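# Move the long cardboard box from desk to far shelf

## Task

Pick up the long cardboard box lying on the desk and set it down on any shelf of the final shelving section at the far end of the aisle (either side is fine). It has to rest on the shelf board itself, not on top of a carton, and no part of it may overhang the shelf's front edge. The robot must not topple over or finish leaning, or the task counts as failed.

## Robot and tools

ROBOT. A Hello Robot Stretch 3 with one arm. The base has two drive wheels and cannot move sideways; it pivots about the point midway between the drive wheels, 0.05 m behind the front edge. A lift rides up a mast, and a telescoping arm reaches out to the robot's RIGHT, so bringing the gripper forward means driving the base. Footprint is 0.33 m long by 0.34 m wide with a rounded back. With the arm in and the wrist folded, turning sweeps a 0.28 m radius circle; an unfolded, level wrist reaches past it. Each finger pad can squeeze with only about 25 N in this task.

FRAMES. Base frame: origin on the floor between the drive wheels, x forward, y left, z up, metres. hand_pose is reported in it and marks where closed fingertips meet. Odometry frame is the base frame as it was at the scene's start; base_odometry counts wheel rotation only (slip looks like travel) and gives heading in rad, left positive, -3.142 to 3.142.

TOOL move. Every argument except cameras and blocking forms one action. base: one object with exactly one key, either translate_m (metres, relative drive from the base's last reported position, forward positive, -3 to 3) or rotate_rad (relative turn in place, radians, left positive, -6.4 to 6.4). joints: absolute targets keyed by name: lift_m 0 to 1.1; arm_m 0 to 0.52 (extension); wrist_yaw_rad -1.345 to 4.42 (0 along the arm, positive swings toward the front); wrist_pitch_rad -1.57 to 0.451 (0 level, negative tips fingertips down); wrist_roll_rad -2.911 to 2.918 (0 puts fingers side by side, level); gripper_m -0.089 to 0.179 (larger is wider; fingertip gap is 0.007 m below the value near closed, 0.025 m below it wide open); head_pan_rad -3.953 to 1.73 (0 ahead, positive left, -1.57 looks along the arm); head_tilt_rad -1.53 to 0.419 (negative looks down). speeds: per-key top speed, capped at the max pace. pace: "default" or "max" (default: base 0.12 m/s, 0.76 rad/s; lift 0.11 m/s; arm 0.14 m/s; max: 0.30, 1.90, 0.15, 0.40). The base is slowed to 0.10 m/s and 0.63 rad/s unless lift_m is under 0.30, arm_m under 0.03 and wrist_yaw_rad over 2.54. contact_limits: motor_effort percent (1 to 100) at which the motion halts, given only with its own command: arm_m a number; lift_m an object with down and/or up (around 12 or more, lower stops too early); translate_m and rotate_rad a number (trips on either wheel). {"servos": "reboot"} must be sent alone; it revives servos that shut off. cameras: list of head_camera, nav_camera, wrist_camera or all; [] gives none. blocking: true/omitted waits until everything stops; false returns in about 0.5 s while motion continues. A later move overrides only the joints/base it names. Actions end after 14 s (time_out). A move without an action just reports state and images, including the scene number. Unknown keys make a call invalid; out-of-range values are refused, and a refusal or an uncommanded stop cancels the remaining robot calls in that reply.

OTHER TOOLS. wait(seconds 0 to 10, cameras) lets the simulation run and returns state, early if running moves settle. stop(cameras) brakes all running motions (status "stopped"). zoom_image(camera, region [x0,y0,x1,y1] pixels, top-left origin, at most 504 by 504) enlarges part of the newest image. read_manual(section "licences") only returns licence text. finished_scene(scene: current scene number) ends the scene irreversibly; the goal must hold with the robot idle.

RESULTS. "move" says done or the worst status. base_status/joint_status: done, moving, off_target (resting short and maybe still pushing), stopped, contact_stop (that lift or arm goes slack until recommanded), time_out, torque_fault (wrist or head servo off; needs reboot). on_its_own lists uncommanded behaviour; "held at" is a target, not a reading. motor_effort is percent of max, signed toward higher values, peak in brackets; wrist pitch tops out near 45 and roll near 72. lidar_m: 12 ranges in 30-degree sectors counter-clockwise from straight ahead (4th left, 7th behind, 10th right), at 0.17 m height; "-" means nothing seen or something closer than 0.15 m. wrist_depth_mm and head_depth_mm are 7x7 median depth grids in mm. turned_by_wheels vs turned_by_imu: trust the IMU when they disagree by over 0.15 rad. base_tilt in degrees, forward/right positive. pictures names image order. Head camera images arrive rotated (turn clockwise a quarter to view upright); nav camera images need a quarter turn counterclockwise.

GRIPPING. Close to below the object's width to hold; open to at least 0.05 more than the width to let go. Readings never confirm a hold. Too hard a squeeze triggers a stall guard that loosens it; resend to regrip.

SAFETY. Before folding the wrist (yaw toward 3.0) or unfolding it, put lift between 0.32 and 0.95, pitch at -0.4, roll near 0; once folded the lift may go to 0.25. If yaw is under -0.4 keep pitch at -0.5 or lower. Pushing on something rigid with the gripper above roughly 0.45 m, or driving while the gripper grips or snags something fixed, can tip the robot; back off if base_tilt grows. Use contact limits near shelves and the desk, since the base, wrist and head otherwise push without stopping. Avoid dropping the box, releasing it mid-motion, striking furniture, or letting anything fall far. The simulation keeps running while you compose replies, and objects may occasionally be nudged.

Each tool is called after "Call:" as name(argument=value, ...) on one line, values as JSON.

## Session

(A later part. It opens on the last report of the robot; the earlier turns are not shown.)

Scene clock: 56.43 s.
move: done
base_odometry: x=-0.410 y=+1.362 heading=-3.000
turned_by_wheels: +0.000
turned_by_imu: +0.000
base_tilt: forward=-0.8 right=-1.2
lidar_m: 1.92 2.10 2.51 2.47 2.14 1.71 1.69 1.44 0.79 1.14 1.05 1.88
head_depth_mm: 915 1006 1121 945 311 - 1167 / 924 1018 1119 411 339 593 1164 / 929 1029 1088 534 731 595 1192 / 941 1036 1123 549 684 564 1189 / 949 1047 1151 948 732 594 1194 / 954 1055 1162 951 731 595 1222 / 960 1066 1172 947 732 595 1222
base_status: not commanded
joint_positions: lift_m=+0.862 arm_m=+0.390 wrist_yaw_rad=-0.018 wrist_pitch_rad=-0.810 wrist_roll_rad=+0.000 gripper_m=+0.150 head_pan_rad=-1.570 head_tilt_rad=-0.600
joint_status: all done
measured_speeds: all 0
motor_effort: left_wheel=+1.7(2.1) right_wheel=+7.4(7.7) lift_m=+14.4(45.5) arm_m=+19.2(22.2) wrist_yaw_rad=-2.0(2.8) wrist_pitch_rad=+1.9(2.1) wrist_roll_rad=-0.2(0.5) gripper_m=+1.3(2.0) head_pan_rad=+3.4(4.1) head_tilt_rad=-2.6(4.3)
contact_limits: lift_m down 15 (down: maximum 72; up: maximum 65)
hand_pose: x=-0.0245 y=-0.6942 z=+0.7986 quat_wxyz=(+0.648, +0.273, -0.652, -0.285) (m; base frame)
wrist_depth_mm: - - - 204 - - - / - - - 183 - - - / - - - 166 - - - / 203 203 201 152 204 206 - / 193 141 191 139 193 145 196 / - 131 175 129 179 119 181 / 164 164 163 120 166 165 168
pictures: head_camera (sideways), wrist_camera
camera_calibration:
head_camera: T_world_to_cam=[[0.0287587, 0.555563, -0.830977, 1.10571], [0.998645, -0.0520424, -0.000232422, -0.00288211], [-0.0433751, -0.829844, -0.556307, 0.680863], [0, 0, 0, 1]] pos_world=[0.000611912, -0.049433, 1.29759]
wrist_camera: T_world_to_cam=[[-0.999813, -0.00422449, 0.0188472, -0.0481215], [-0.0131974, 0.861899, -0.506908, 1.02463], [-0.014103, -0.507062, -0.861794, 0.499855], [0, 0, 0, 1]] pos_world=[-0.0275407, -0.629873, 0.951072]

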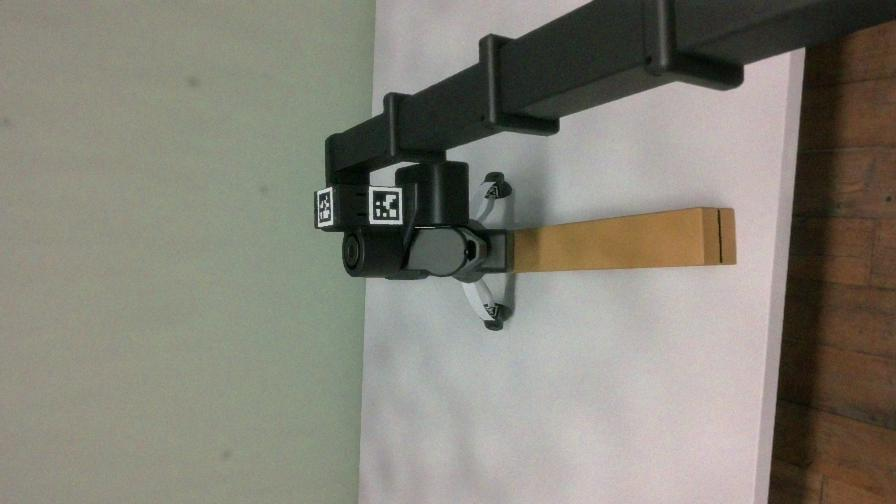

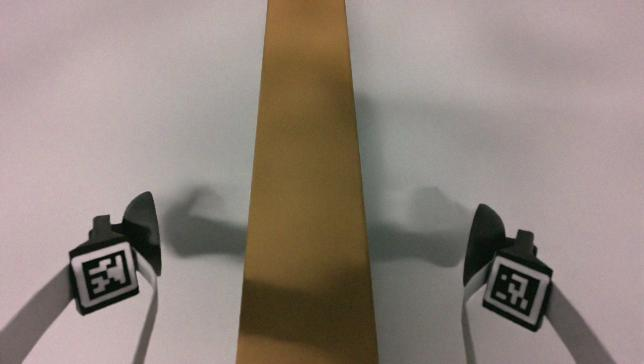

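Call:
move(joints={"lift_m": 0.857, "gripper_m": 0.0})

Call:
wait(seconds=0.5)

Call:
move(joints={"lift_m": 0.9}, speeds={"lift_m": 0.04}, cameras=["wrist_camera","head_camera"])

Scene clock: 63.73 s.
move: off_target
base_odometry: x=-0.410 y=+1.362 heading=-3.000
turned_by_wheels: +0.000
turned_by_imu: +0.001
base_tilt: forward=-0.9 right=-1.2
lidar_m: 1.93 2.10 2.51 2.48 2.14 1.71 1.69 1.44 0.79 1.14 1.06 1.88
head_depth_mm: 920 1009 1124 949 307 - 1166 / 924 1017 1123 413 342 593 1171 / 931 1026 1088 533 731 593 1192 / 941 1037 1122 548 685 564 1185 / 950 1045 1147 947 731 594 1194 / 957 1056 1161 950 734 594 1217 / 964 1063 1175 948 731 595 1225
base_status: not commanded
joint_positions: lift_m=+0.857 arm_m=+0.390 wrist_yaw_rad=-0.018 wrist_pitch_rad=-0.807 wrist_roll_rad=+0.000 gripper_m=+0.004 head_pan_rad=-1.570 head_tilt_rad=-0.600
joint_status: gripper_m off_target (ended at +0.004, target +0.000); the others done
measured_speeds: all 0
motor_effort: left_wheel=+1.3(1.9) right_wheel=+6.9(7.7) lift_m=+14.1(23.1) arm_m=+10.2(17.5) wrist_yaw_rad=-2.2(3.4) wrist_pitch_rad=+1.2(2.2) wrist_roll_rad=+0.3(0.8) gripper_m=-96.8(100.0) head_pan_rad=+3.2(4.0) head_tilt_rad=-2.3(4.0)
hand_pose: x=-0.0245 y=-0.6948 z=+0.7940 quat_wxyz=(+0.648, +0.272, -0.652, -0.284) (m; base frame)
wrist_depth_mm: - - - 199 - - - / - - - 177 - - - / - - - 161 - - - / 198 202 197 147 202 203 204 / 188 188 139 135 151 189 191 / 172 173 127 125 125 175 177 / - 159 159 116 163 163 164
pictures: none

Scene clock: 64.23 s.
base_odometry: x=-0.410 y=+1.362 heading=-3.000
turned_by_wheels: +0.000
turned_by_imu: +0.000
base_tilt: forward=-0.8 right=-1.2
lidar_m: 1.92 2.09 2.51 2.47 2.14 1.71 1.69 1.44 0.79 1.14 1.05 1.88
head_depth_mm: 918 1010 1120 948 307 - 1165 / 924 1018 1115 412 341 593 1169 / 931 1027 1093 534 729 594 1192 / 939 1037 1118 550 685 564 1187 / 945 1047 1148 950 732 595 1190 / 959 1057 1160 950 730 594 1220 / 961 1066 1174 949 731 596 1224
base_status: not commanded
joint_positions: lift_m=+0.857 arm_m=+0.390 wrist_yaw_rad=-0.018 wrist_pitch_rad=-0.807 wrist_roll_rad=+0.000 gripper_m=+0.002 head_pan_rad=-1.570 head_tilt_rad=-0.600
joint_status: gripper_m off_target (ended at +0.004, target +0.000); the others done
measured_speeds: all 0
motor_effort: left_wheel=+1.7(1.9) right_wheel=+7.4(7.7) lift_m=+13.9(23.1) arm_m=+9.7(17.5) wrist_yaw_rad=-2.3(3.4) wrist_pitch_rad=+1.3(2.2) wrist_roll_rad=+0.1(0.8) gripper_m=-96.5(100.0) head_pan_rad=+2.8(4.0) head_tilt_rad=-3.0(4.0)
hand_pose: x=-0.0245 y=-0.6948 z=+0.7940 quat_wxyz=(+0.648, +0.272, -0.652, -0.284) (m; base frame)
wrist_depth_mm: - - - 198 - - - / - - - 177 - - - / - - - 161 - - - / 199 202 197 147 202 204 205 / 189 187 139 134 152 189 191 / 172 172 127 125 125 176 177 / - 159 159 116 163 163 164
wait: 0.50 s; at rest by 0.27 s
pictures: none

Scene clock: 65.80 s.
move: done
base_odometry: x=-0.410 y=+1.362 heading=-3.000
turned_by_wheels: +0.000
turned_by_imu: +0.000
base_tilt: forward=-0.9 right=-1.2
lidar_m: 1.92 2.10 2.51 2.47 2.14 1.71 1.69 1.44 0.79 1.14 1.06 1.88
head_depth_mm: 917 1011 1123 325 - 563 1164 / 923 1019 1077 342 706 594 1163 / 930 1030 508 839 730 577 1188 / 939 1038 527 582 622 564 1192 / 947 1046 1150 949 731 596 1193 / 955 1055 1162 946 731 596 1221 / 966 1065 1174 948 732 595 1220
base_status: not commanded
joint_positions: lift_m=+0.900 arm_m=+0.390 wrist_yaw_rad=-0.018 wrist_pitch_rad=-0.814 wrist_roll_rad=+0.000 gripper_m=+0.004 head_pan_rad=-1.570 head_tilt_rad=-0.600
joint_status: all done
measured_speeds: all 0
motor_effort: left_wheel=+1.6(2.0) right_wheel=+6.8(7.4) lift_m=+44.1(48.5) arm_m=+7.3(9.6) wrist_yaw_rad=-1.5(2.6) wrist_pitch_rad=+2.6(2.9) wrist_roll_rad=-0.2(0.5) gripper_m=-31.4(97.9) head_pan_rad=+3.3(3.8) head_tilt_rad=-2.5(3.8)
hand_pose: x=-0.0245 y=-0.6934 z=+0.8359 quat_wxyz=(+0.647, +0.274, -0.652, -0.286) (m; base frame)
wrist_depth_mm: - - - 200 - - - / - - - 179 - - - / - - - 162 - - - / - - 149 147 - - - / - - 139 135 148 - - / - - 127 124 125 - - / 200 196 - 115 199 200 200
pictures: head_camera (sideways), wrist_camera
camera_calibration:
head_camera: T_world_to_cam=[[0.0287587, 0.555563, -0.830977, 1.10571], [0.998645, -0.0520424, -0.000232422, -0.00288211], [-0.0433751, -0.829844, -0.556307, 0.680863], [0, 0, 0, 1]] pos_world=[0.000611912, -0.049433, 1.29759]
wrist_camera: T_world_to_cam=[[-0.999816, -0.00398941, 0.0187654, -0.0485996], [-0.0128973, 0.863894, -0.503509, 1.04142], [-0.0142026, -0.503658, -0.863786, 0.536484], [0, 0, 0, 1]] pos_world=[-0.0275397, -0.629664, 0.988683]

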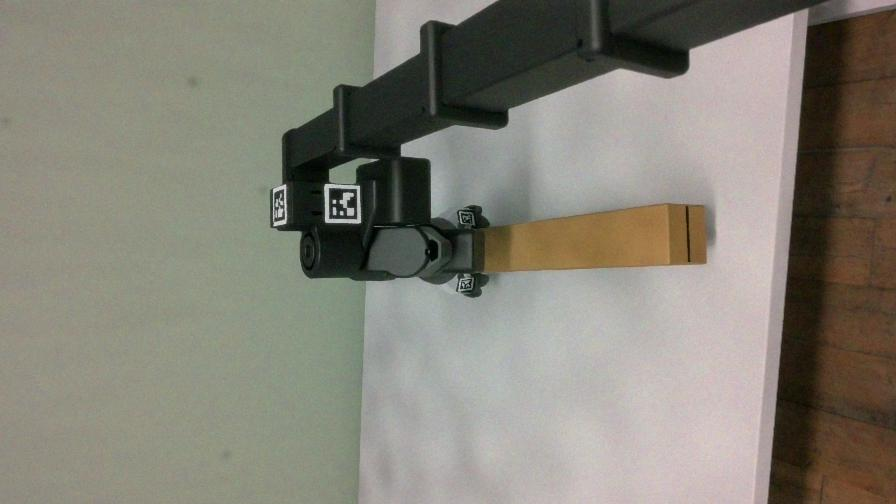

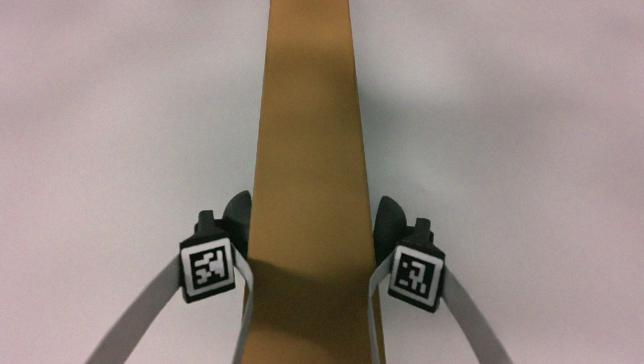

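Call:
move(joints={"lift_m": 0.95, "arm_m": 0.21}, speeds={"lift_m": 0.06})

Call:
move(joints={"wrist_yaw_rad": 1.57}, speeds={"wrist_yaw_rad": 0.6})

Call:
move(joints={"arm_m": 0.0, "head_pan_rad": 0.0, "head_tilt_rad": -0.3})

Call:
move(base={"rotate_rad": 1.368}, speeds={"rotate_rad": 0.45})

Call:
move(base={"translate_m": 1.3}, cameras=["all"])

Scene clock: 71.90 s.
move: done
base_odometry: x=-0.410 y=+1.362 heading=-3.000
turned_by_wheels: +0.000
turned_by_imu: +0.001
base_tilt: forward=-0.9 right=-1.2
lidar_m: 1.93 2.10 2.51 2.48 2.14 1.71 1.69 1.44 0.79 1.14 1.06 1.88
head_depth_mm: 918 1010 1075 - 705 594 1170 / 921 1019 348 328 708 594 1169 / 934 1033 325 329 686 564 380 / 939 1034 1113 346 485 457 380 / 946 1047 1149 950 730 595 1194 / 953 1059 1160 951 730 594 1221 / 965 1063 1172 950 733 596 1213
base_status: not commanded
joint_positions: lift_m=+0.950 arm_m=+0.210 wrist_yaw_rad=-0.018 wrist_pitch_rad=-0.814 wrist_roll_rad=+0.000 gripper_m=+0.004 head_pan_rad=-1.570 head_tilt_rad=-0.600
joint_status: all done
measured_speeds: all 0
motor_effort: left_wheel=+1.4(2.1) right_wheel=+6.9(7.6) lift_m=+36.3(48.3) arm_m=-20.6(22.6) wrist_yaw_rad=-1.9(2.9) wrist_pitch_rad=+2.8(3.0) wrist_roll_rad=-0.1(0.8) gripper_m=-31.0(32.5) head_pan_rad=+2.7(3.8) head_tilt_rad=-1.9(3.3)
hand_pose: x=-0.0245 y=-0.5133 z=+0.8858 quat_wxyz=(+0.647, +0.274, -0.651, -0.286) (m; base frame)
wrist_depth_mm: - - - 200 - - - / - - - 178 - - - / - - - 161 - - - / - - 149 147 - - - / - - 139 135 148 - - / - - 126 125 125 - - / - - - 114 - - -
pictures: none

Scene clock: 75.10 s.
move: done
base_odometry: x=-0.410 y=+1.362 heading=-3.000
turned_by_wheels: +0.000
turned_by_imu: +0.000
base_tilt: forward=-0.8 right=-1.2
lidar_m: 1.93 2.10 2.50 2.47 2.13 1.71 1.69 1.44 0.79 1.14 1.06 1.88
head_depth_mm: 917 1008 1076 - 706 563 1163 / 922 1019 348 872 731 483 1169 / 933 1031 325 361 705 477 1192 / 936 1033 1118 358 399 472 1194 / 947 1048 1146 946 398 472 1193 / 955 1059 1159 949 503 463 1221 / 964 1071 1172 950 734 460 1219
base_status: not commanded
joint_positions: lift_m=+0.950 arm_m=+0.210 wrist_yaw_rad=+1.568 wrist_pitch_rad=-0.814 wrist_roll_rad=+0.000 gripper_m=+0.004 head_pan_rad=-1.570 head_tilt_rad=-0.600
joint_status: all done
measured_speeds: all 0
motor_effort: left_wheel=+1.7(1.9) right_wheel=+6.9(7.5) lift_m=+18.4(35.8) arm_m=-19.9(21.0) wrist_yaw_rad=+1.9(3.2) wrist_pitch_rad=+2.7(3.0) wrist_roll_rad=-0.2(0.6) gripper_m=-31.8(32.5) head_pan_rad=+3.5(3.8) head_tilt_rad=-1.4(3.5)
hand_pose: x=+0.1370 y=-0.3556 z=+0.8858 quat_wxyz=(+0.658, +0.657, -0.262, +0.260) (m; base frame)
wrist_depth_mm: - - - 200 - - - / - - - 179 - - - / - - - 162 - - - / - - 161 147 - - - / - - 139 135 148 - - / - - 126 125 125 - - / 971 985 - 115 - - -
pictures: none

Scene clock: 77.87 s.
move: done
base_odometry: x=-0.410 y=+1.362 heading=-3.000
turned_by_wheels: +0.000
turned_by_imu: +0.000
base_tilt: forward=-0.8 right=-1.2
lidar_m: 1.93 2.09 2.50 2.47 2.14 1.71 1.69 1.44 0.79 1.14 1.05 1.88
head_depth_mm: 1623 1695 1807 1902 2002 1918 500 / 1635 1722 1811 1930 2039 1918 1362 / 1646 1742 1836 1944 2055 1939 1506 / 1643 1738 1838 1951 2068 1916 1504 / 1673 1755 1863 1970 2082 1940 1509 / 1690 1783 1888 1990 2126 1939 1511 / 1710 1807 1898 2005 2148 1953 1513
base_status: not commanded
joint_positions: lift_m=+0.950 arm_m=+0.000 wrist_yaw_rad=+1.568 wrist_pitch_rad=-0.814 wrist_roll_rad=+0.000 gripper_m=+0.004 head_pan_rad=+0.017 head_tilt_rad=-0.302
joint_status: all done
measured_speeds: all 0
motor_effort: left_wheel=+0.8(2.0) right_wheel=+7.3(7.5) lift_m=+16.4(18.6) arm_m=-20.6(23.2) wrist_yaw_rad=+1.6(2.0) wrist_pitch_rad=+2.8(3.0) wrist_roll_rad=-0.1(0.6) gripper_m=-31.6(32.3) head_pan_rad=-3.6(5.1) head_tilt_rad=+5.5(6.7)
hand_pose: x=+0.1370 y=-0.1456 z=+0.8858 quat_wxyz=(+0.658, +0.657, -0.262, +0.260) (m; base frame)
wrist_depth_mm: - - - 206 - - - / - - - 183 - - - / - - - 161 - - - / - - 162 147 - - - / - - 139 135 154 - - / - - 126 125 125 - - / 992 993 - 114 992 990 -
pictures: none

Scene clock: 81.80 s.
move: done
base_odometry: x=-0.410 y=+1.362 heading=-1.633
turned_by_wheels: +1.368
turned_by_imu: +1.361
base_tilt: forward=-0.9 right=-1.2
lidar_m: 2.47 2.52 1.80 1.69 1.73 0.78 1.14 1.16 1.06 1.92 1.97 2.58
head_depth_mm: 3678 - - - 2651 1923 1407 / 3200 2300 2445 2613 2674 1927 502 / 2510 2272 2370 2537 2625 1928 1502 / 3214 3575 - 3751 2697 1937 1516 / 3653 3859 - - 2722 1933 1512 / 2916 2219 2311 2430 2547 1956 1525 / 2455 2158 2274 2402 2535 1947 1517
base_status: done
joint_positions: lift_m=+0.950 arm_m=+0.000 wrist_yaw_rad=+1.568 wrist_pitch_rad=-0.814 wrist_roll_rad=+0.000 gripper_m=+0.004 head_pan_rad=+0.002 head_tilt_rad=-0.300
joint_status: not commanded
measured_speeds: all 0
motor_effort: left_wheel=-6.2(11.2) right_wheel=+8.8(14.2) lift_m=+21.4(21.6) arm_m=-20.1(20.6) wrist_yaw_rad=+1.6(2.0) wrist_pitch_rad=+2.7(3.0) wrist_roll_rad=+0.6(0.8) gripper_m=-31.3(32.5) head_pan_rad=-3.4(4.2) head_tilt_rad=+5.1(6.5)
hand_pose: x=+0.1370 y=-0.1456 z=+0.8858 quat_wxyz=(+0.658, +0.657, -0.262, +0.260) (m; base frame)
wrist_depth_mm: - - - 205 - - - / - - - 182 - - - / - - - 162 - - - / - - 161 147 - - - / - - 139 135 154 - - / - - 126 125 126 - - / 972 977 - 115 974 988 987
pictures: none

Scene clock: 95.93 s.
move: done
base_odometry: x=-0.491 y=+0.064 heading=-1.633
turned_by_wheels: +0.000
turned_by_imu: +0.005
base_tilt: forward=-0.8 right=-1.2
lidar_m: 1.22 1.21 1.89 1.78 1.82 2.37 2.03 2.10 1.95 1.84 1.89 1.25
head_depth_mm: 1031 1086 1151 1222 1305 1389 1413 / 1034 1081 1139 1207 1285 1370 503 / 1593 1625 1953 1751 1694 1725 1458 / 2587 2691 2870 3036 2563 1933 1513 / 2612 2709 2856 3007 2697 1952 1512 / 2551 2658 2749 2490 2173 1836 1512 / 1590 1554 1462 1266 1217 1276 1357
base_status: done
joint_positions: lift_m=+0.950 arm_m=+0.000 wrist_yaw_rad=+1.568 wrist_pitch_rad=-0.814 wrist_roll_rad=+0.000 gripper_m=+0.004 head_pan_rad=+0.000 head_tilt_rad=-0.300
joint_status: not commanded
measured_speeds: all 0
motor_effort: left_wheel=-2.2(6.2) right_wheel=+10.1(14.8) lift_m=+37.8(38.4) arm_m=-20.1(21.3) wrist_yaw_rad=+1.2(2.1) wrist_pitch_rad=+2.8(3.1) wrist_roll_rad=+0.1(0.8) gripper_m=-32.0(32.4) head_pan_rad=-2.7(4.3) head_tilt_rad=+5.1(6.8)
hand_pose: x=+0.1370 y=-0.1456 z=+0.8858 quat_wxyz=(+0.658, +0.657, -0.262, +0.260) (m; base frame)
wrist_depth_mm: - - - 206 - - - / - - - 182 - - - / - - - 161 - - - / - - 161 147 - - - / - - 139 135 154 - - / - - 126 125 125 - - / 975 959 - 115 969 965 985
pictures: head_camera (sideways), nav_camera (sideways), wrist_camera
camera_calibration:
head_camera: T_world_to_cam=[[-0.284638, 0.0292231, -0.95819, 1.27369], [0.0505793, 0.998601, 0.0154305, -0.0174368], [0.9573, -0.0440725, -0.285717, 0.322608], [0, 0, 0, 1]] pos_world=[0.0545897, -0.00559063, 1.31288]
nav_camera: T_world_to_cam=[[0.277333, 0.0489405, 0.959527, -1.20849], [0.0586877, -0.9977, 0.0339249, 0.00901497], [0.95898, 0.0469039, -0.279567, 0.30785], [0, 0, 0, 1]] pos_world=[0.0394019, 0.0536987, 1.24533]
wrist_camera: T_world_to_cam=[[0.0196443, -0.999631, 0.0187445, -0.170537], [-0.863992, -0.0264072, -0.502813, 0.581683], [0.503122, -0.00631769, -0.864192, 0.859659], [0, 0, 0, 1]] pos_world=[0.0734054, -0.149682, 1.03858]

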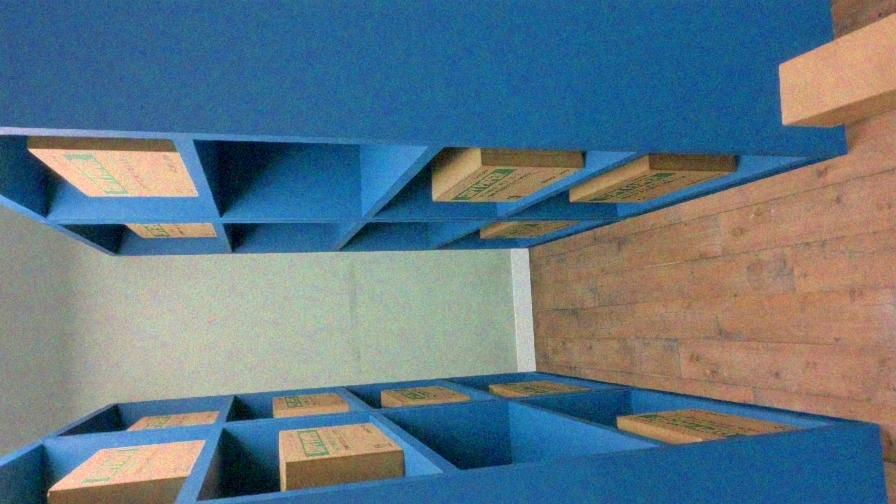

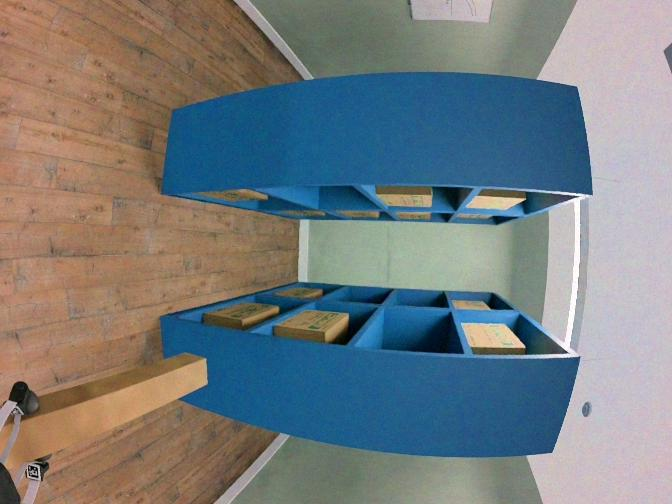

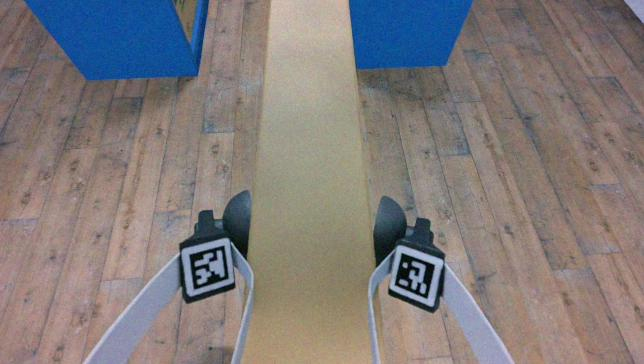

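Call:
move(base={"rotate_rad": 0.035})

Call:
move(base={"translate_m": 1.25})

Call:
move(base={"rotate_rad": 0.034}, cameras=["head_camera", "nav_camera"])

Scene clock: 99.30 s.
move: done
base_odometry: x=-0.491 y=+0.064 heading=-1.598
turned_by_wheels: +0.035
turned_by_imu: +0.035
base_tilt: forward=-0.8 right=-1.2
lidar_m: 1.21 1.21 1.86 1.79 1.83 2.45 2.03 2.10 1.93 1.85 1.91 1.24
head_depth_mm: 1018 1073 1134 1203 1280 1357 1415 / 1057 1087 1150 1215 1272 1362 503 / 1784 1856 1953 2054 2009 1815 1505 / 2590 2741 2883 3035 2724 1934 1509 / 2597 2729 2867 3023 2711 1951 1507 / 2529 2140 1914 2066 1968 1712 1421 / 1328 1317 1093 1146 1206 1283 1371
base_status: done
joint_positions: lift_m=+0.950 arm_m=+0.000 wrist_yaw_rad=+1.568 wrist_pitch_rad=-0.814 wrist_roll_rad=+0.000 gripper_m=+0.004 head_pan_rad=+0.000 head_tilt_rad=-0.300
joint_status: not commanded
measured_speeds: all 0
motor_effort: left_wheel=-6.7(9.9) right_wheel=+8.7(13.8) lift_m=+41.5(41.9) arm_m=-19.4(20.4) wrist_yaw_rad=+2.0(2.1) wrist_pitch_rad=+2.8(3.0) wrist_roll_rad=-0.6(0.6) gripper_m=-31.8(32.1) head_pan_rad=-3.6(3.9) head_tilt_rad=+4.4(5.7)
hand_pose: x=+0.1370 y=-0.1456 z=+0.8858 quat_wxyz=(+0.658, +0.657, -0.262, +0.260) (m; base frame)
wrist_depth_mm: - - - 206 - - - / - - - 182 - - - / - - - 162 - - - / - - 162 147 - - - / - - 139 135 154 - - / - - 126 125 125 - - / 978 965 - 114 980 969 -
pictures: none

Scene clock: 112.93 s.
move: done
base_odometry: x=-0.526 y=-1.185 heading=-1.599
turned_by_wheels: +0.000
turned_by_imu: +0.005
base_tilt: forward=-0.9 right=-1.2
lidar_m: 1.12 0.48 0.35 0.31 1.88 2.52 3.25 2.64 1.90 0.30 0.38 0.44
head_depth_mm: 697 731 771 811 852 914 729 / 984 1133 1676 1213 1445 1147 502 / 1529 1600 1692 1789 1874 1780 1502 / 1540 1618 1708 1788 1909 1938 1512 / 1532 1613 1693 1782 1893 1949 1509 / 1516 1589 1665 1760 1855 1831 1502 / 1459 1525 1390 1373 1264 1271 1239
base_status: done
joint_positions: lift_m=+0.950 arm_m=+0.000 wrist_yaw_rad=+1.568 wrist_pitch_rad=-0.814 wrist_roll_rad=+0.000 gripper_m=+0.004 head_pan_rad=+0.000 head_tilt_rad=-0.300
joint_status: not commanded
measured_speeds: all 0
motor_effort: left_wheel=-1.4(6.6) right_wheel=+10.0(15.0) lift_m=+42.8(44.7) arm_m=-19.0(20.3) wrist_yaw_rad=+0.8(2.1) wrist_pitch_rad=+2.7(3.0) wrist_roll_rad=-0.2(0.8) gripper_m=-31.4(32.7) head_pan_rad=-3.0(4.0) head_tilt_rad=+4.1(6.3)
hand_pose: x=+0.1370 y=-0.1456 z=+0.8858 quat_wxyz=(+0.658, +0.657, -0.262, +0.260) (m; base frame)
wrist_depth_mm: - - - 201 476 368 369 / - - - 178 536 331 331 / - - - 162 543 307 299 / 786 - 161 147 489 311 287 / 732 895 139 135 152 397 409 / 690 788 126 125 125 - - / 658 959 - 114 - - -
pictures: none

Scene clock: 113.63 s.
move: done
base_odometry: x=-0.526 y=-1.185 heading=-1.565
turned_by_wheels: +0.034
turned_by_imu: +0.034
base_tilt: forward=-0.9 right=-1.2
lidar_m: 1.24 0.47 0.34 0.31 1.89 2.61 3.25 2.54 1.88 0.30 0.38 0.45
head_depth_mm: 753 773 776 814 856 917 840 / 1130 1549 1674 1524 1600 1284 503 / 1530 1617 1682 1788 1901 1885 1513 / 1537 1613 1696 1804 1911 1950 1507 / 1526 1604 1691 1802 1908 1942 1513 / 1518 1567 1662 1721 1793 1647 1451 / 1439 1366 1215 1221 1262 1071 982
base_status: done
joint_positions: lift_m=+0.950 arm_m=+0.000 wrist_yaw_rad=+1.568 wrist_pitch_rad=-0.814 wrist_roll_rad=+0.000 gripper_m=+0.004 head_pan_rad=+0.000 head_tilt_rad=-0.300
joint_status: not commanded
measured_speeds: all 0
motor_effort: left_wheel=-6.5(10.1) right_wheel=+9.0(13.4) lift_m=+42.8(43.8) arm_m=-19.1(19.4) wrist_yaw_rad=+1.9(1.9) wrist_pitch_rad=+2.9(2.9) wrist_roll_rad=-0.5(0.7) gripper_m=-31.7(32.0) head_pan_rad=-3.2(3.9) head_tilt_rad=+3.6(5.1)
hand_pose: x=+0.1369 y=-0.1456 z=+0.8858 quat_wxyz=(+0.658, +0.657, -0.262, +0.260) (m; base frame)
wrist_depth_mm: - - - 206 529 375 369 / - - - 182 606 335 330 / - - - 161 599 310 299 / 795 - 161 147 524 300 279 / 725 869 139 135 152 384 360 / 680 768 126 125 125 - - / 648 960 - 115 - - -
pictures: head_camera (sideways), nav_camera (sideways)
camera_calibration:
head_camera: T_world_to_cam=[[-0.284638, 0.0292231, -0.95819, 1.27369], [0.0505793, 0.998601, 0.0154305, -0.0174368], [0.9573, -0.0440725, -0.285717, 0.322608], [0, 0, 0, 1]] pos_world=[0.0545897, -0.00559063, 1.31288]
nav_camera: T_world_to_cam=[[0.277333, 0.0489405, 0.959527, -1.20849], [0.0586877, -0.9977, 0.0339249, 0.00901497], [0.95898, 0.0469039, -0.279567, 0.30785], [0, 0, 0, 1]] pos_world=[0.0394019, 0.0536987, 1.24533]

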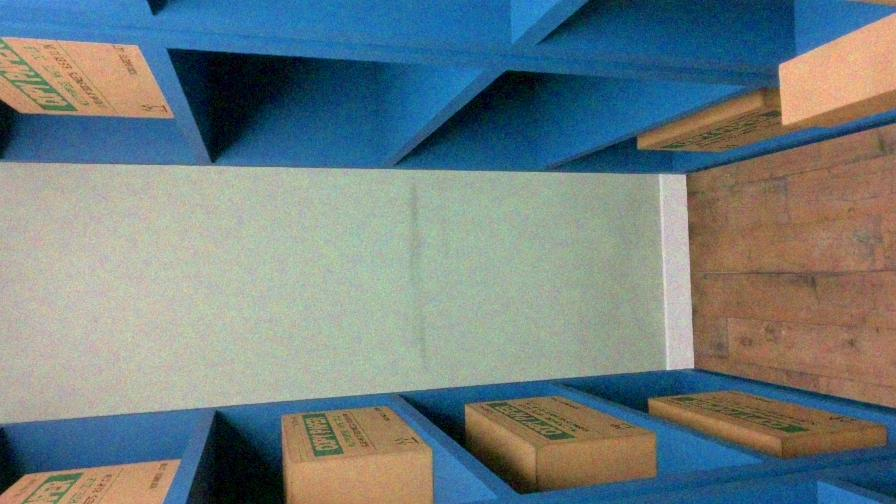

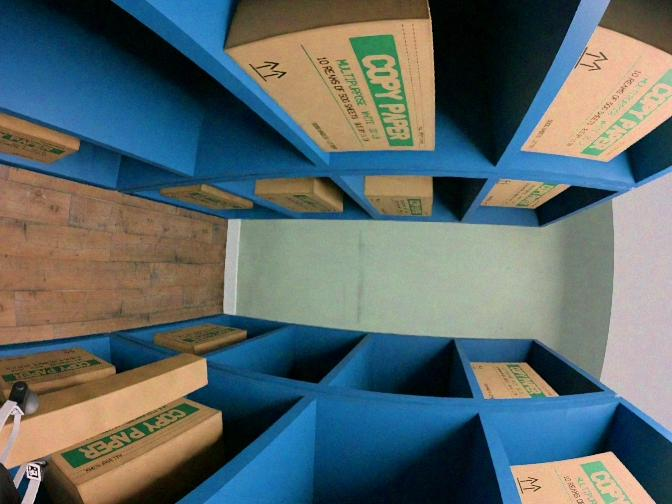

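Call:
move(base={"translate_m": 0.8}, contact_limits={"translate_m": 35}, cameras=["head_camera", "nav_camera"])

Scene clock: 124.50 s.
move: done
base_odometry: x=-0.522 y=-1.985 heading=-1.565
turned_by_wheels: +0.000
turned_by_imu: +0.003
base_tilt: forward=-0.8 right=-1.2
lidar_m: 1.00 0.46 0.32 0.31 0.47 0.47 4.02 0.45 0.35 0.30 0.31 0.45
head_depth_mm: 809 853 892 928 1003 1056 838 / 847 892 938 989 1044 1104 503 / 844 888 933 989 1050 1120 1195 / 839 884 932 986 1049 1115 1192 / 834 874 925 984 1042 1110 1188 / 832 875 924 979 1032 1102 1181 / 828 871 911 959 1007 1049 1099
base_status: done
joint_positions: lift_m=+0.950 arm_m=+0.000 wrist_yaw_rad=+1.568 wrist_pitch_rad=-0.814 wrist_roll_rad=+0.000 gripper_m=+0.004 head_pan_rad=+0.000 head_tilt_rad=-0.300
joint_status: not commanded
measured_speeds: all 0
motor_effort: left_wheel=-1.8(5.9) right_wheel=+10.0(14.5) lift_m=+42.1(43.4) arm_m=-18.5(19.7) wrist_yaw_rad=+1.2(2.2) wrist_pitch_rad=+2.8(3.1) wrist_roll_rad=+0.1(0.7) gripper_m=-31.3(32.5) head_pan_rad=-2.5(4.4) head_tilt_rad=+3.4(4.7)
contact_limits: translate_m 35 (maximum 100)
hand_pose: x=+0.1369 y=-0.1456 z=+0.8858 quat_wxyz=(+0.658, +0.657, -0.262, +0.260) (m; base frame)
wrist_depth_mm: - - - 201 - - - / - - - 182 - - - / - 954 - 161 943 - - / 784 951 162 147 - - - / 721 863 139 135 148 - - / 771 777 126 125 125 - 172 / - 944 - 114 - 235 180
pictures: head_camera (sideways), nav_camera (sideways)
camera_calibration:
head_camera: T_world_to_cam=[[-0.284639, 0.0291948, -0.95819, 1.27369], [0.0505713, 0.998602, 0.0154035, -0.0174009], [0.9573, -0.0440725, -0.285717, 0.322607], [0, 0, 0, 1]] pos_world=[0.0545897, -0.00559052, 1.31288]
nav_camera: T_world_to_cam=[[0.277333, 0.0489405, 0.959527, -1.20849], [0.0586877, -0.9977, 0.0339249, 0.00901497], [0.95898, 0.0469039, -0.279567, 0.30785], [0, 0, 0, 1]] pos_world=[0.0394019, 0.0536987, 1.24533]

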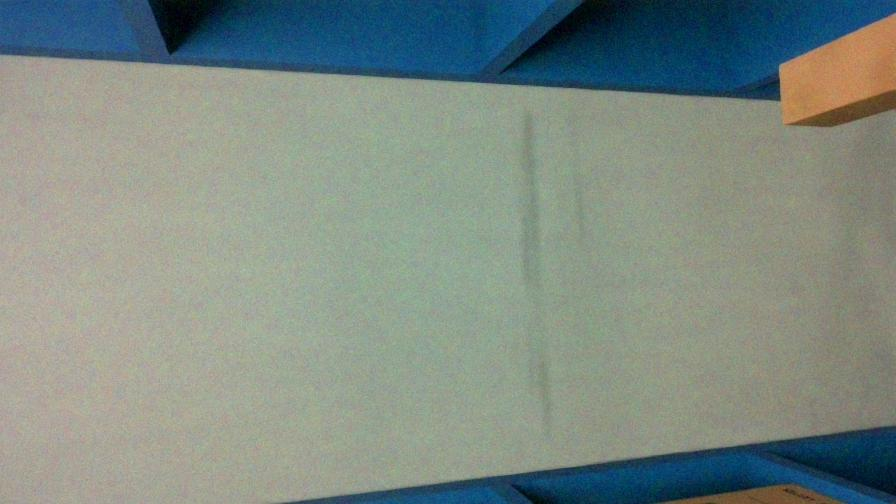

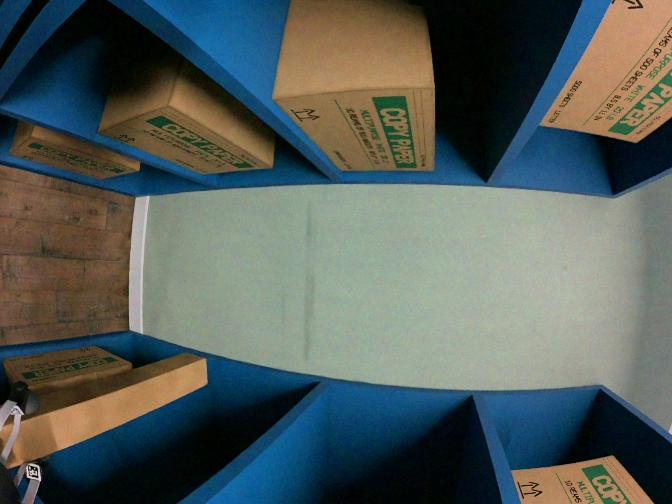

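Call:
move(base={"translate_m": 0.395}, joints={"head_pan_rad": -1.57, "head_tilt_rad": -0.8}, contact_limits={"translate_m": 35})

Call:
move(joints={"lift_m": 0.655}, cameras=["all"])

Scene clock: 130.97 s.
move: done
base_odometry: x=-0.519 y=-2.380 heading=-1.566
turned_by_wheels: +0.000
turned_by_imu: +0.002
base_tilt: forward=-0.9 right=-1.1
lidar_m: 0.61 0.46 0.34 0.33 0.34 0.44 1.25 0.43 0.33 0.32 0.33 0.46
head_depth_mm: 636 661 522 - - 686 343 / 635 684 520 455 - 728 343 / 631 679 519 441 - - 337 / 628 677 518 428 - - 334 / 626 674 518 416 864 - 332 / 624 672 516 415 859 - 326 / 621 667 516 414 860 - 332
base_status: done
joint_positions: lift_m=+0.950 arm_m=+0.000 wrist_yaw_rad=+1.568 wrist_pitch_rad=-0.814 wrist_roll_rad=+0.000 gripper_m=+0.004 head_pan_rad=-1.574 head_tilt_rad=-0.800
joint_status: all done
measured_speeds: all 0
motor_effort: left_wheel=-0.9(5.8) right_wheel=+10.7(14.9) lift_m=+41.9(42.5) arm_m=-18.4(19.0) wrist_yaw_rad=+1.5(2.1) wrist_pitch_rad=+2.8(3.1) wrist_roll_rad=-0.1(0.8) gripper_m=-31.2(32.5) head_pan_rad=+2.5(5.0) head_tilt_rad=-5.1(6.6)
contact_limits: translate_m 35 (maximum 100)
hand_pose: x=+0.1369 y=-0.1456 z=+0.8858 quat_wxyz=(+0.658, +0.657, -0.262, +0.260) (m; base frame)
wrist_depth_mm: - - - 201 - - - / - - - 178 - - - / - - - 161 - - - / - - 159 147 - - - / 723 - 139 135 148 - - / 678 760 127 125 125 - - / 645 886 - 114 694 - -
pictures: none

Scene clock: 134.47 s.
move: done
base_odometry: x=-0.519 y=-2.380 heading=-1.566
turned_by_wheels: +0.000
turned_by_imu: +0.000
base_tilt: forward=-0.8 right=-1.2
lidar_m: 0.61 0.46 0.34 0.33 0.34 0.44 1.25 0.42 0.33 0.32 0.33 0.46
head_depth_mm: 637 661 521 416 762 735 780 / 633 683 519 417 883 757 361 / 630 679 518 416 879 754 364 / 629 677 517 416 860 756 427 / 626 672 517 415 863 755 856 / 624 671 518 415 860 755 871 / 621 667 516 414 856 754 936
base_status: not commanded
joint_positions: lift_m=+0.655 arm_m=+0.000 wrist_yaw_rad=+1.568 wrist_pitch_rad=-0.815 wrist_roll_rad=+0.000 gripper_m=+0.004 head_pan_rad=-1.571 head_tilt_rad=-0.800
joint_status: all done
measured_speeds: all 0
motor_effort: left_wheel=-1.8(1.8) right_wheel=+10.5(10.9) lift_m=+16.6(39.9) arm_m=-18.2(18.9) wrist_yaw_rad=+1.0(1.9) wrist_pitch_rad=+2.8(3.1) wrist_roll_rad=+0.0(0.7) gripper_m=-31.6(32.3) head_pan_rad=+3.1(4.1) head_tilt_rad=-5.4(6.1)
contact_limits: translate_m 35 (maximum 100)
hand_pose: x=+0.1369 y=-0.1456 z=+0.5907 quat_wxyz=(+0.658, +0.657, -0.261, +0.260) (m; base frame)
wrist_depth_mm: - - - 201 - - - / - - - 178 - - - / - - - 162 - - 261 / - 857 161 147 536 256 242 / 610 808 139 135 154 412 223 / 613 - 127 125 125 389 209 / 575 691 - 114 601 367 194
pictures: head_camera (sideways), nav_camera (sideways), wrist_camera
camera_calibration:
head_camera: T_world_to_cam=[[0.0291097, 0.709344, -0.704261, 0.940615], [0.998609, -0.0516315, -0.010728, 0.0107447], [-0.0439719, -0.702969, -0.70986, 0.880577], [0, 0, 0, 1]] pos_world=[0.000609909, -0.0476466, 1.28764]
nav_camera: T_world_to_cam=[[0.0490362, -0.703485, 0.709017, -0.880439], [-0.99769, -0.0679051, 0.00162591, 0.0575162], [0.047002, -0.707459, -0.70519, 0.867152], [0, 0, 0, 1]] pos_world=[0.0597989, -0.00199537, 1.23566]
wrist_camera: T_world_to_cam=[[0.0197389, -0.999629, 0.0187884, -0.165043], [-0.864171, -0.0265088, -0.5025, 0.432981], [0.502811, -0.00631762, -0.864373, 0.604845], [0, 0, 0, 1]] pos_world=[0.0733049, -0.149683, 0.743486]

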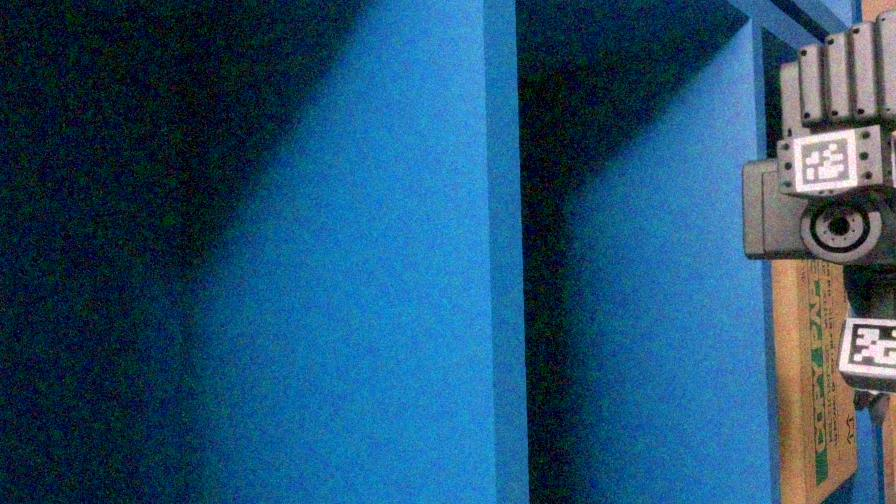

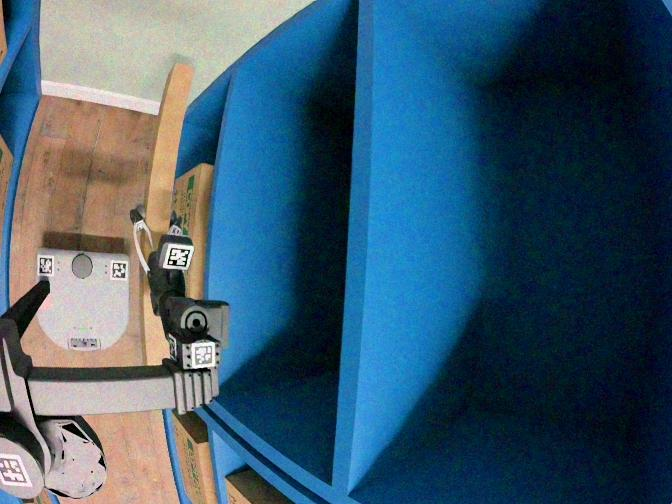

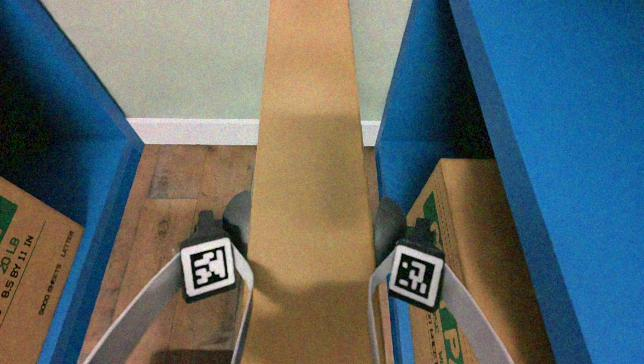

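Call:
move(joints={"lift_m": 0.643}, speeds={"lift_m": 0.06})

Call:
move(joints={"arm_m": 0.16}, speeds={"arm_m": 0.06}, contact_limits={"arm_m": 50}, cameras=["all"])

Scene clock: 137.80 s.
move: done
base_odometry: x=-0.519 y=-2.380 heading=-1.566
turned_by_wheels: +0.000
turned_by_imu: +0.000
base_tilt: forward=-0.8 right=-1.1
lidar_m: 0.61 0.46 0.34 0.33 0.34 0.44 1.25 0.43 0.33 0.32 0.33 0.46
head_depth_mm: 636 661 520 417 763 735 833 / 634 682 520 416 884 756 378 / 632 681 519 416 882 758 374 / 629 676 518 415 861 756 437 / 625 674 518 416 861 754 856 / 624 671 517 414 860 752 868 / 621 668 516 414 858 754 935
base_status: not commanded
joint_positions: lift_m=+0.643 arm_m=+0.000 wrist_yaw_rad=+1.568 wrist_pitch_rad=-0.815 wrist_roll_rad=+0.000 gripper_m=+0.004 head_pan_rad=-1.570 head_tilt_rad=-0.800
joint_status: all done
measured_speeds: all 0
motor_effort: left_wheel=-1.2(1.8) right_wheel=+10.5(10.9) lift_m=+15.2(38.1) arm_m=-18.0(18.5) wrist_yaw_rad=+1.7(1.7) wrist_pitch_rad=+2.9(3.1) wrist_roll_rad=+0.2(0.4) gripper_m=-31.1(32.3) head_pan_rad=+3.0(3.9) head_tilt_rad=-4.2(6.0)
contact_limits: translate_m 35 (maximum 100)
hand_pose: x=+0.1369 y=-0.1456 z=+0.5787 quat_wxyz=(+0.658, +0.657, -0.261, +0.260) (m; base frame)
wrist_depth_mm: - - - 200 - - - / - - - 178 - - - / - - - 161 - 256 250 / - 859 161 147 541 435 228 / 610 792 139 135 154 406 209 / 608 - 127 125 125 380 197 / 583 678 - 115 606 355 186
pictures: none

Scene clock: 141.17 s.
move: done
base_odometry: x=-0.519 y=-2.380 heading=-1.566
turned_by_wheels: +0.000
turned_by_imu: +0.000
base_tilt: forward=-0.8 right=-1.2
lidar_m: 0.61 0.46 0.34 0.33 0.34 0.44 1.25 0.43 0.33 0.32 0.33 0.46
head_depth_mm: 636 660 520 416 764 736 831 / 634 682 520 416 882 432 379 / 631 678 519 415 511 672 1071 / 629 677 518 415 560 570 981 / 626 674 517 414 860 573 962 / 624 671 516 414 858 692 948 / 621 669 516 414 857 756 936
base_status: not commanded
joint_positions: lift_m=+0.643 arm_m=+0.160 wrist_yaw_rad=+1.569 wrist_pitch_rad=-0.815 wrist_roll_rad=+0.000 gripper_m=+0.004 head_pan_rad=-1.570 head_tilt_rad=-0.800
joint_status: all done
measured_speeds: all 0
motor_effort: left_wheel=-1.1(1.9) right_wheel=+10.5(10.8) lift_m=+22.5(22.8) arm_m=+21.4(24.0) wrist_yaw_rad=+0.6(1.9) wrist_pitch_rad=+2.8(3.1) wrist_roll_rad=+0.1(0.8) gripper_m=-31.4(32.1) head_pan_rad=+2.8(4.1) head_tilt_rad=-4.3(6.5)
contact_limits: arm_m 50 (drawing in: default 39, maximum 55; extending or still: default 48, maximum 70); translate_m 35 (maximum 100)
hand_pose: x=+0.1369 y=-0.3055 z=+0.5787 quat_wxyz=(+0.658, +0.657, -0.261, +0.260) (m; base frame)
wrist_depth_mm: - - - 201 - - - / - - - 179 267 265 - / - - - 162 247 249 251 / 844 851 162 147 226 228 227 / 773 798 139 135 152 209 210 / 731 712 127 125 125 194 194 / 681 673 - 115 179 178 180
pictures: head_camera (sideways), nav_camera (sideways), wrist_camera
camera_calibration:
head_camera: T_world_to_cam=[[0.0286931, 0.709574, -0.704047, 0.94035], [0.998642, -0.0509818, -0.0106827, 0.0107151], [-0.0434737, -0.702784, -0.710073, 0.880859], [0, 0, 0, 1]] pos_world=[0.000612035, -0.0476472, 1.28764]
nav_camera: T_world_to_cam=[[0.0494774, -0.703741, 0.708731, -0.880042], [-0.997645, -0.0685701, 0.00155945, 0.0576024], [0.0475004, -0.707139, -0.705477, 0.867548], [0, 0, 0, 1]] pos_world=[0.0598001, -0.0018944, 1.23566]
wrist_camera: T_world_to_cam=[[0.0203215, -0.999617, 0.0187809, -0.324693], [-0.864158, -0.0270087, -0.502496, 0.422556], [0.502811, -0.00601821, -0.864376, 0.593556], [0, 0, 0, 1]] pos_world=[0.0733065, -0.309584, 0.731486]

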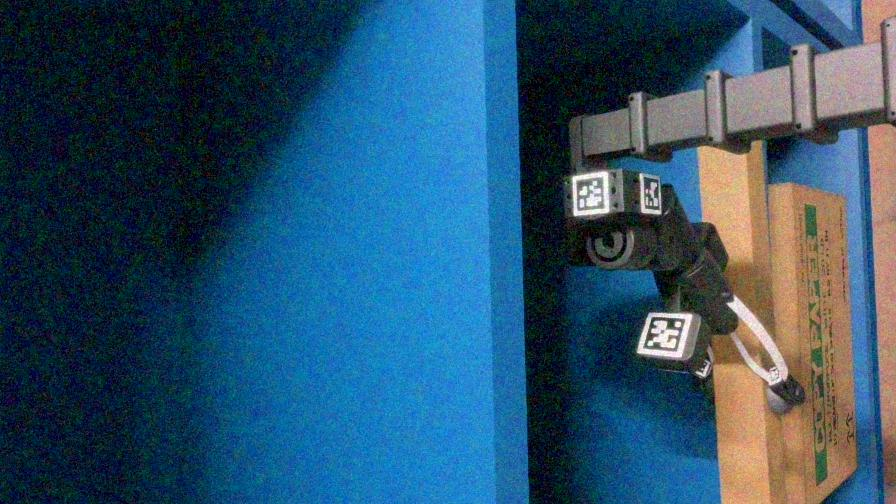

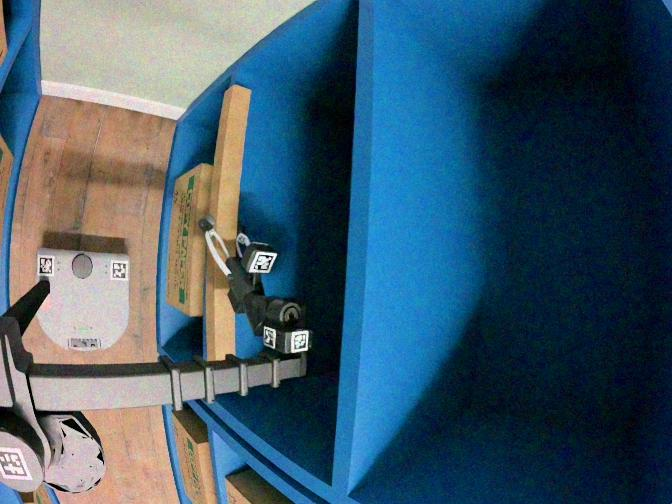

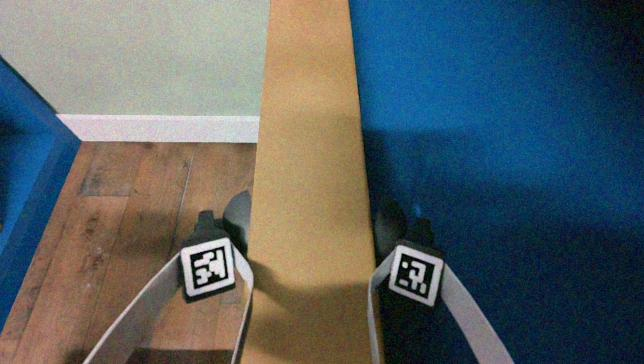

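Call:
move(joints={"arm_m": 0.335}, speeds={"arm_m": 0.06}, contact_limits={"arm_m": 50}, cameras=["nav_camera", "wrist_camera"])

Call:
move(joints={"lift_m": 0.61}, speeds={"lift_m": 0.02}, contact_limits={"lift_m": {"down": 13}}, cameras=["wrist_camera", "head_camera"])

Scene clock: 146.00 s.
move: done
base_odometry: x=-0.519 y=-2.380 heading=-1.566
turned_by_wheels: +0.000
turned_by_imu: +0.001
base_tilt: forward=-0.9 right=-1.3
lidar_m: 0.61 0.46 0.34 0.33 0.34 0.44 1.25 0.42 0.33 0.32 0.33 0.46
head_depth_mm: 636 660 519 417 764 736 831 / 634 683 519 416 843 430 382 / 631 678 519 416 781 741 1065 / 629 675 518 415 781 757 976 / 627 673 517 415 778 755 962 / 623 670 515 414 795 756 947 / 621 668 516 414 789 755 935
base_status: not commanded
joint_positions: lift_m=+0.643 arm_m=+0.335 wrist_yaw_rad=+1.569 wrist_pitch_rad=-0.815 wrist_roll_rad=+0.000 gripper_m=+0.004 head_pan_rad=-1.570 head_tilt_rad=-0.800
joint_status: all done
measured_speeds: all 0
motor_effort: left_wheel=-1.5(2.0) right_wheel=+10.1(10.9) lift_m=+32.6(33.3) arm_m=+21.9(24.0) wrist_yaw_rad=-0.1(1.5) wrist_pitch_rad=+2.8(3.1) wrist_roll_rad=-0.4(0.7) gripper_m=-31.2(32.5) head_pan_rad=+3.2(4.0) head_tilt_rad=-4.3(5.5)
contact_limits: arm_m 50 (drawing in: default 39, maximum 55; extending or still: default 48, maximum 70); translate_m 35 (maximum 100)
hand_pose: x=+0.1369 y=-0.4805 z=+0.5787 quat_wxyz=(+0.658, +0.657, -0.261, +0.260) (m; base frame)
wrist_depth_mm: - - - 201 - - - / - 263 260 179 265 264 265 / 242 242 245 162 246 248 249 / 222 222 215 147 225 226 227 / 206 208 139 135 152 208 208 / 189 189 127 125 125 193 193 / - 174 177 114 178 177 180
pictures: nav_camera (sideways), wrist_camera
camera_calibration:
nav_camera: T_world_to_cam=[[0.0494774, -0.703741, 0.708731, -0.880042], [-0.997645, -0.0685701, 0.00155945, 0.0576024], [0.0475004, -0.707139, -0.705477, 0.867548], [0, 0, 0, 1]] pos_world=[0.0598001, -0.0018944, 1.23566]
wrist_camera: T_world_to_cam=[[0.0203215, -0.999617, 0.0187809, -0.499626], [-0.864158, -0.0270087, -0.502496, 0.417829], [0.502811, -0.00601821, -0.864376, 0.592503], [0, 0, 0, 1]] pos_world=[0.0733065, -0.484584, 0.731486]

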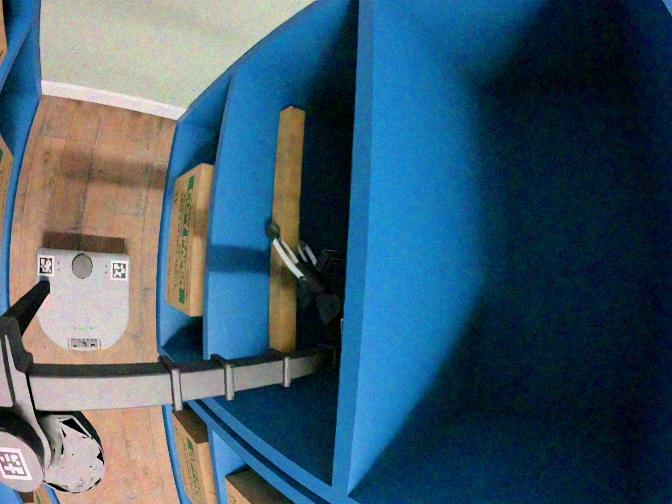

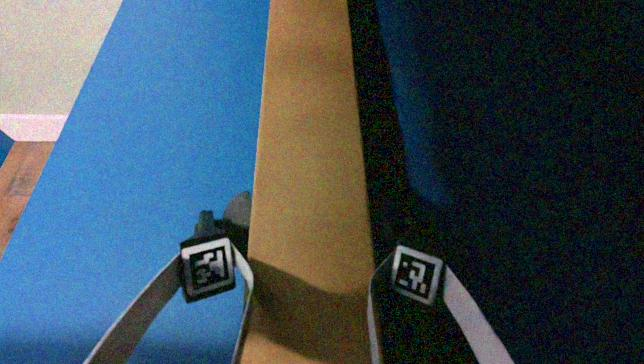

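Scene clock: 147.47 s.
move: contact_stop
base_odometry: x=-0.519 y=-2.380 heading=-1.566
turned_by_wheels: +0.000
turned_by_imu: +0.000
base_tilt: forward=-0.9 right=-1.2
lidar_m: 0.61 0.46 0.34 0.33 0.34 0.44 1.25 0.42 0.33 0.32 0.33 0.46
head_depth_mm: 636 661 520 416 763 733 898 / 634 683 519 416 861 460 400 / 632 679 518 415 799 740 1061 / 629 676 518 415 790 757 977 / 626 674 518 415 760 754 962 / 624 671 517 415 801 755 946 / 622 669 516 414 801 752 938
base_status: not commanded
joint_positions: lift_m=+0.622 arm_m=+0.335 wrist_yaw_rad=+1.569 wrist_pitch_rad=-0.794 wrist_roll_rad=+0.000 gripper_m=+0.004 head_pan_rad=-1.570 head_tilt_rad=-0.800
joint_status: lift_m contact_stop (moved -0.021 of -0.033)
measured_speeds: all 0
on_its_own: lift_m is slack since a contact_stop (your +0.610 is given up)
motor_effort: left_wheel=-3.3(3.5) right_wheel=+10.2(10.7) lift_m=+28.2(33.4) arm_m=+20.2(22.2) wrist_yaw_rad=+1.2(1.5) wrist_pitch_rad=-0.9(3.0) wrist_roll_rad=-0.3(0.7) gripper_m=-31.6(32.3) head_pan_rad=+3.5(3.7) head_tilt_rad=-3.8(5.7)
contact_limits: arm_m 50 (drawing in: default 39, maximum 55; extending or still: default 48, maximum 70); lift_m down 13 (down: maximum 72; up: maximum 65); translate_m 35 (maximum 100)
hand_pose: x=+0.1410 y=-0.4805 z=+0.5610 quat_wxyz=(+0.655, +0.654, -0.268, +0.267) (m; base frame)
wrist_depth_mm: - 266 - 201 - - - / 243 248 250 180 253 254 258 / 223 224 225 162 228 228 230 / 203 204 198 147 207 208 209 / 189 187 139 135 152 190 191 / 175 172 128 125 125 176 177 / - 158 - 114 160 163 162
pictures: head_camera (sideways), wrist_camera
camera_calibration:
head_camera: T_world_to_cam=[[0.0286224, 0.709577, -0.704046, 0.940349], [0.998644, -0.0509316, -0.0107327, 0.0107816], [-0.0434739, -0.702785, -0.710073, 0.880859], [0, 0, 0, 1]] pos_world=[0.000612295, -0.0476472, 1.28764]
wrist_camera: T_world_to_cam=[[0.0200555, -0.999611, 0.0193788, -0.499694], [-0.853792, -0.0272089, -0.519903, 0.42069], [0.520228, -0.00611854, -0.854005, 0.566777], [0, 0, 0, 1]] pos_world=[0.0743502, -0.484585, 0.712432]

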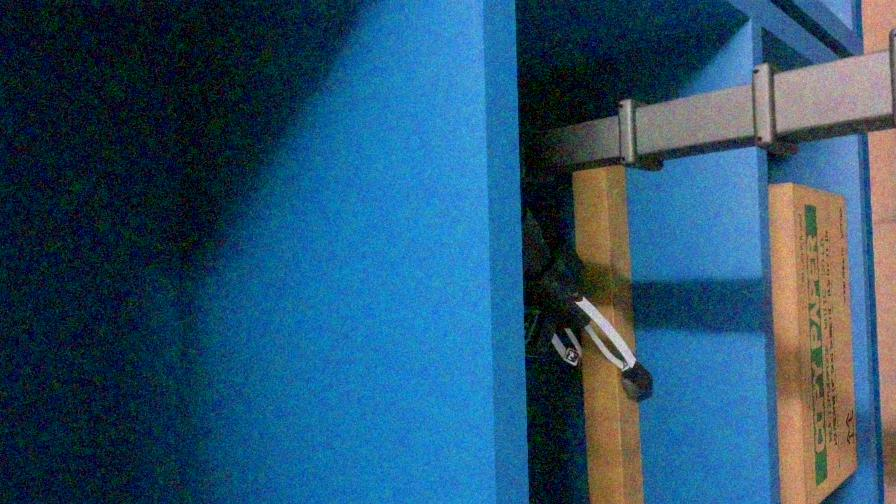

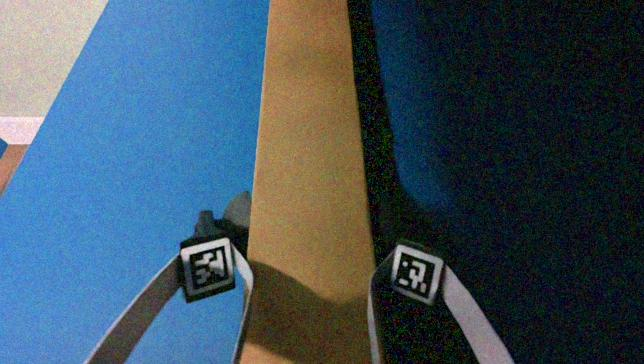

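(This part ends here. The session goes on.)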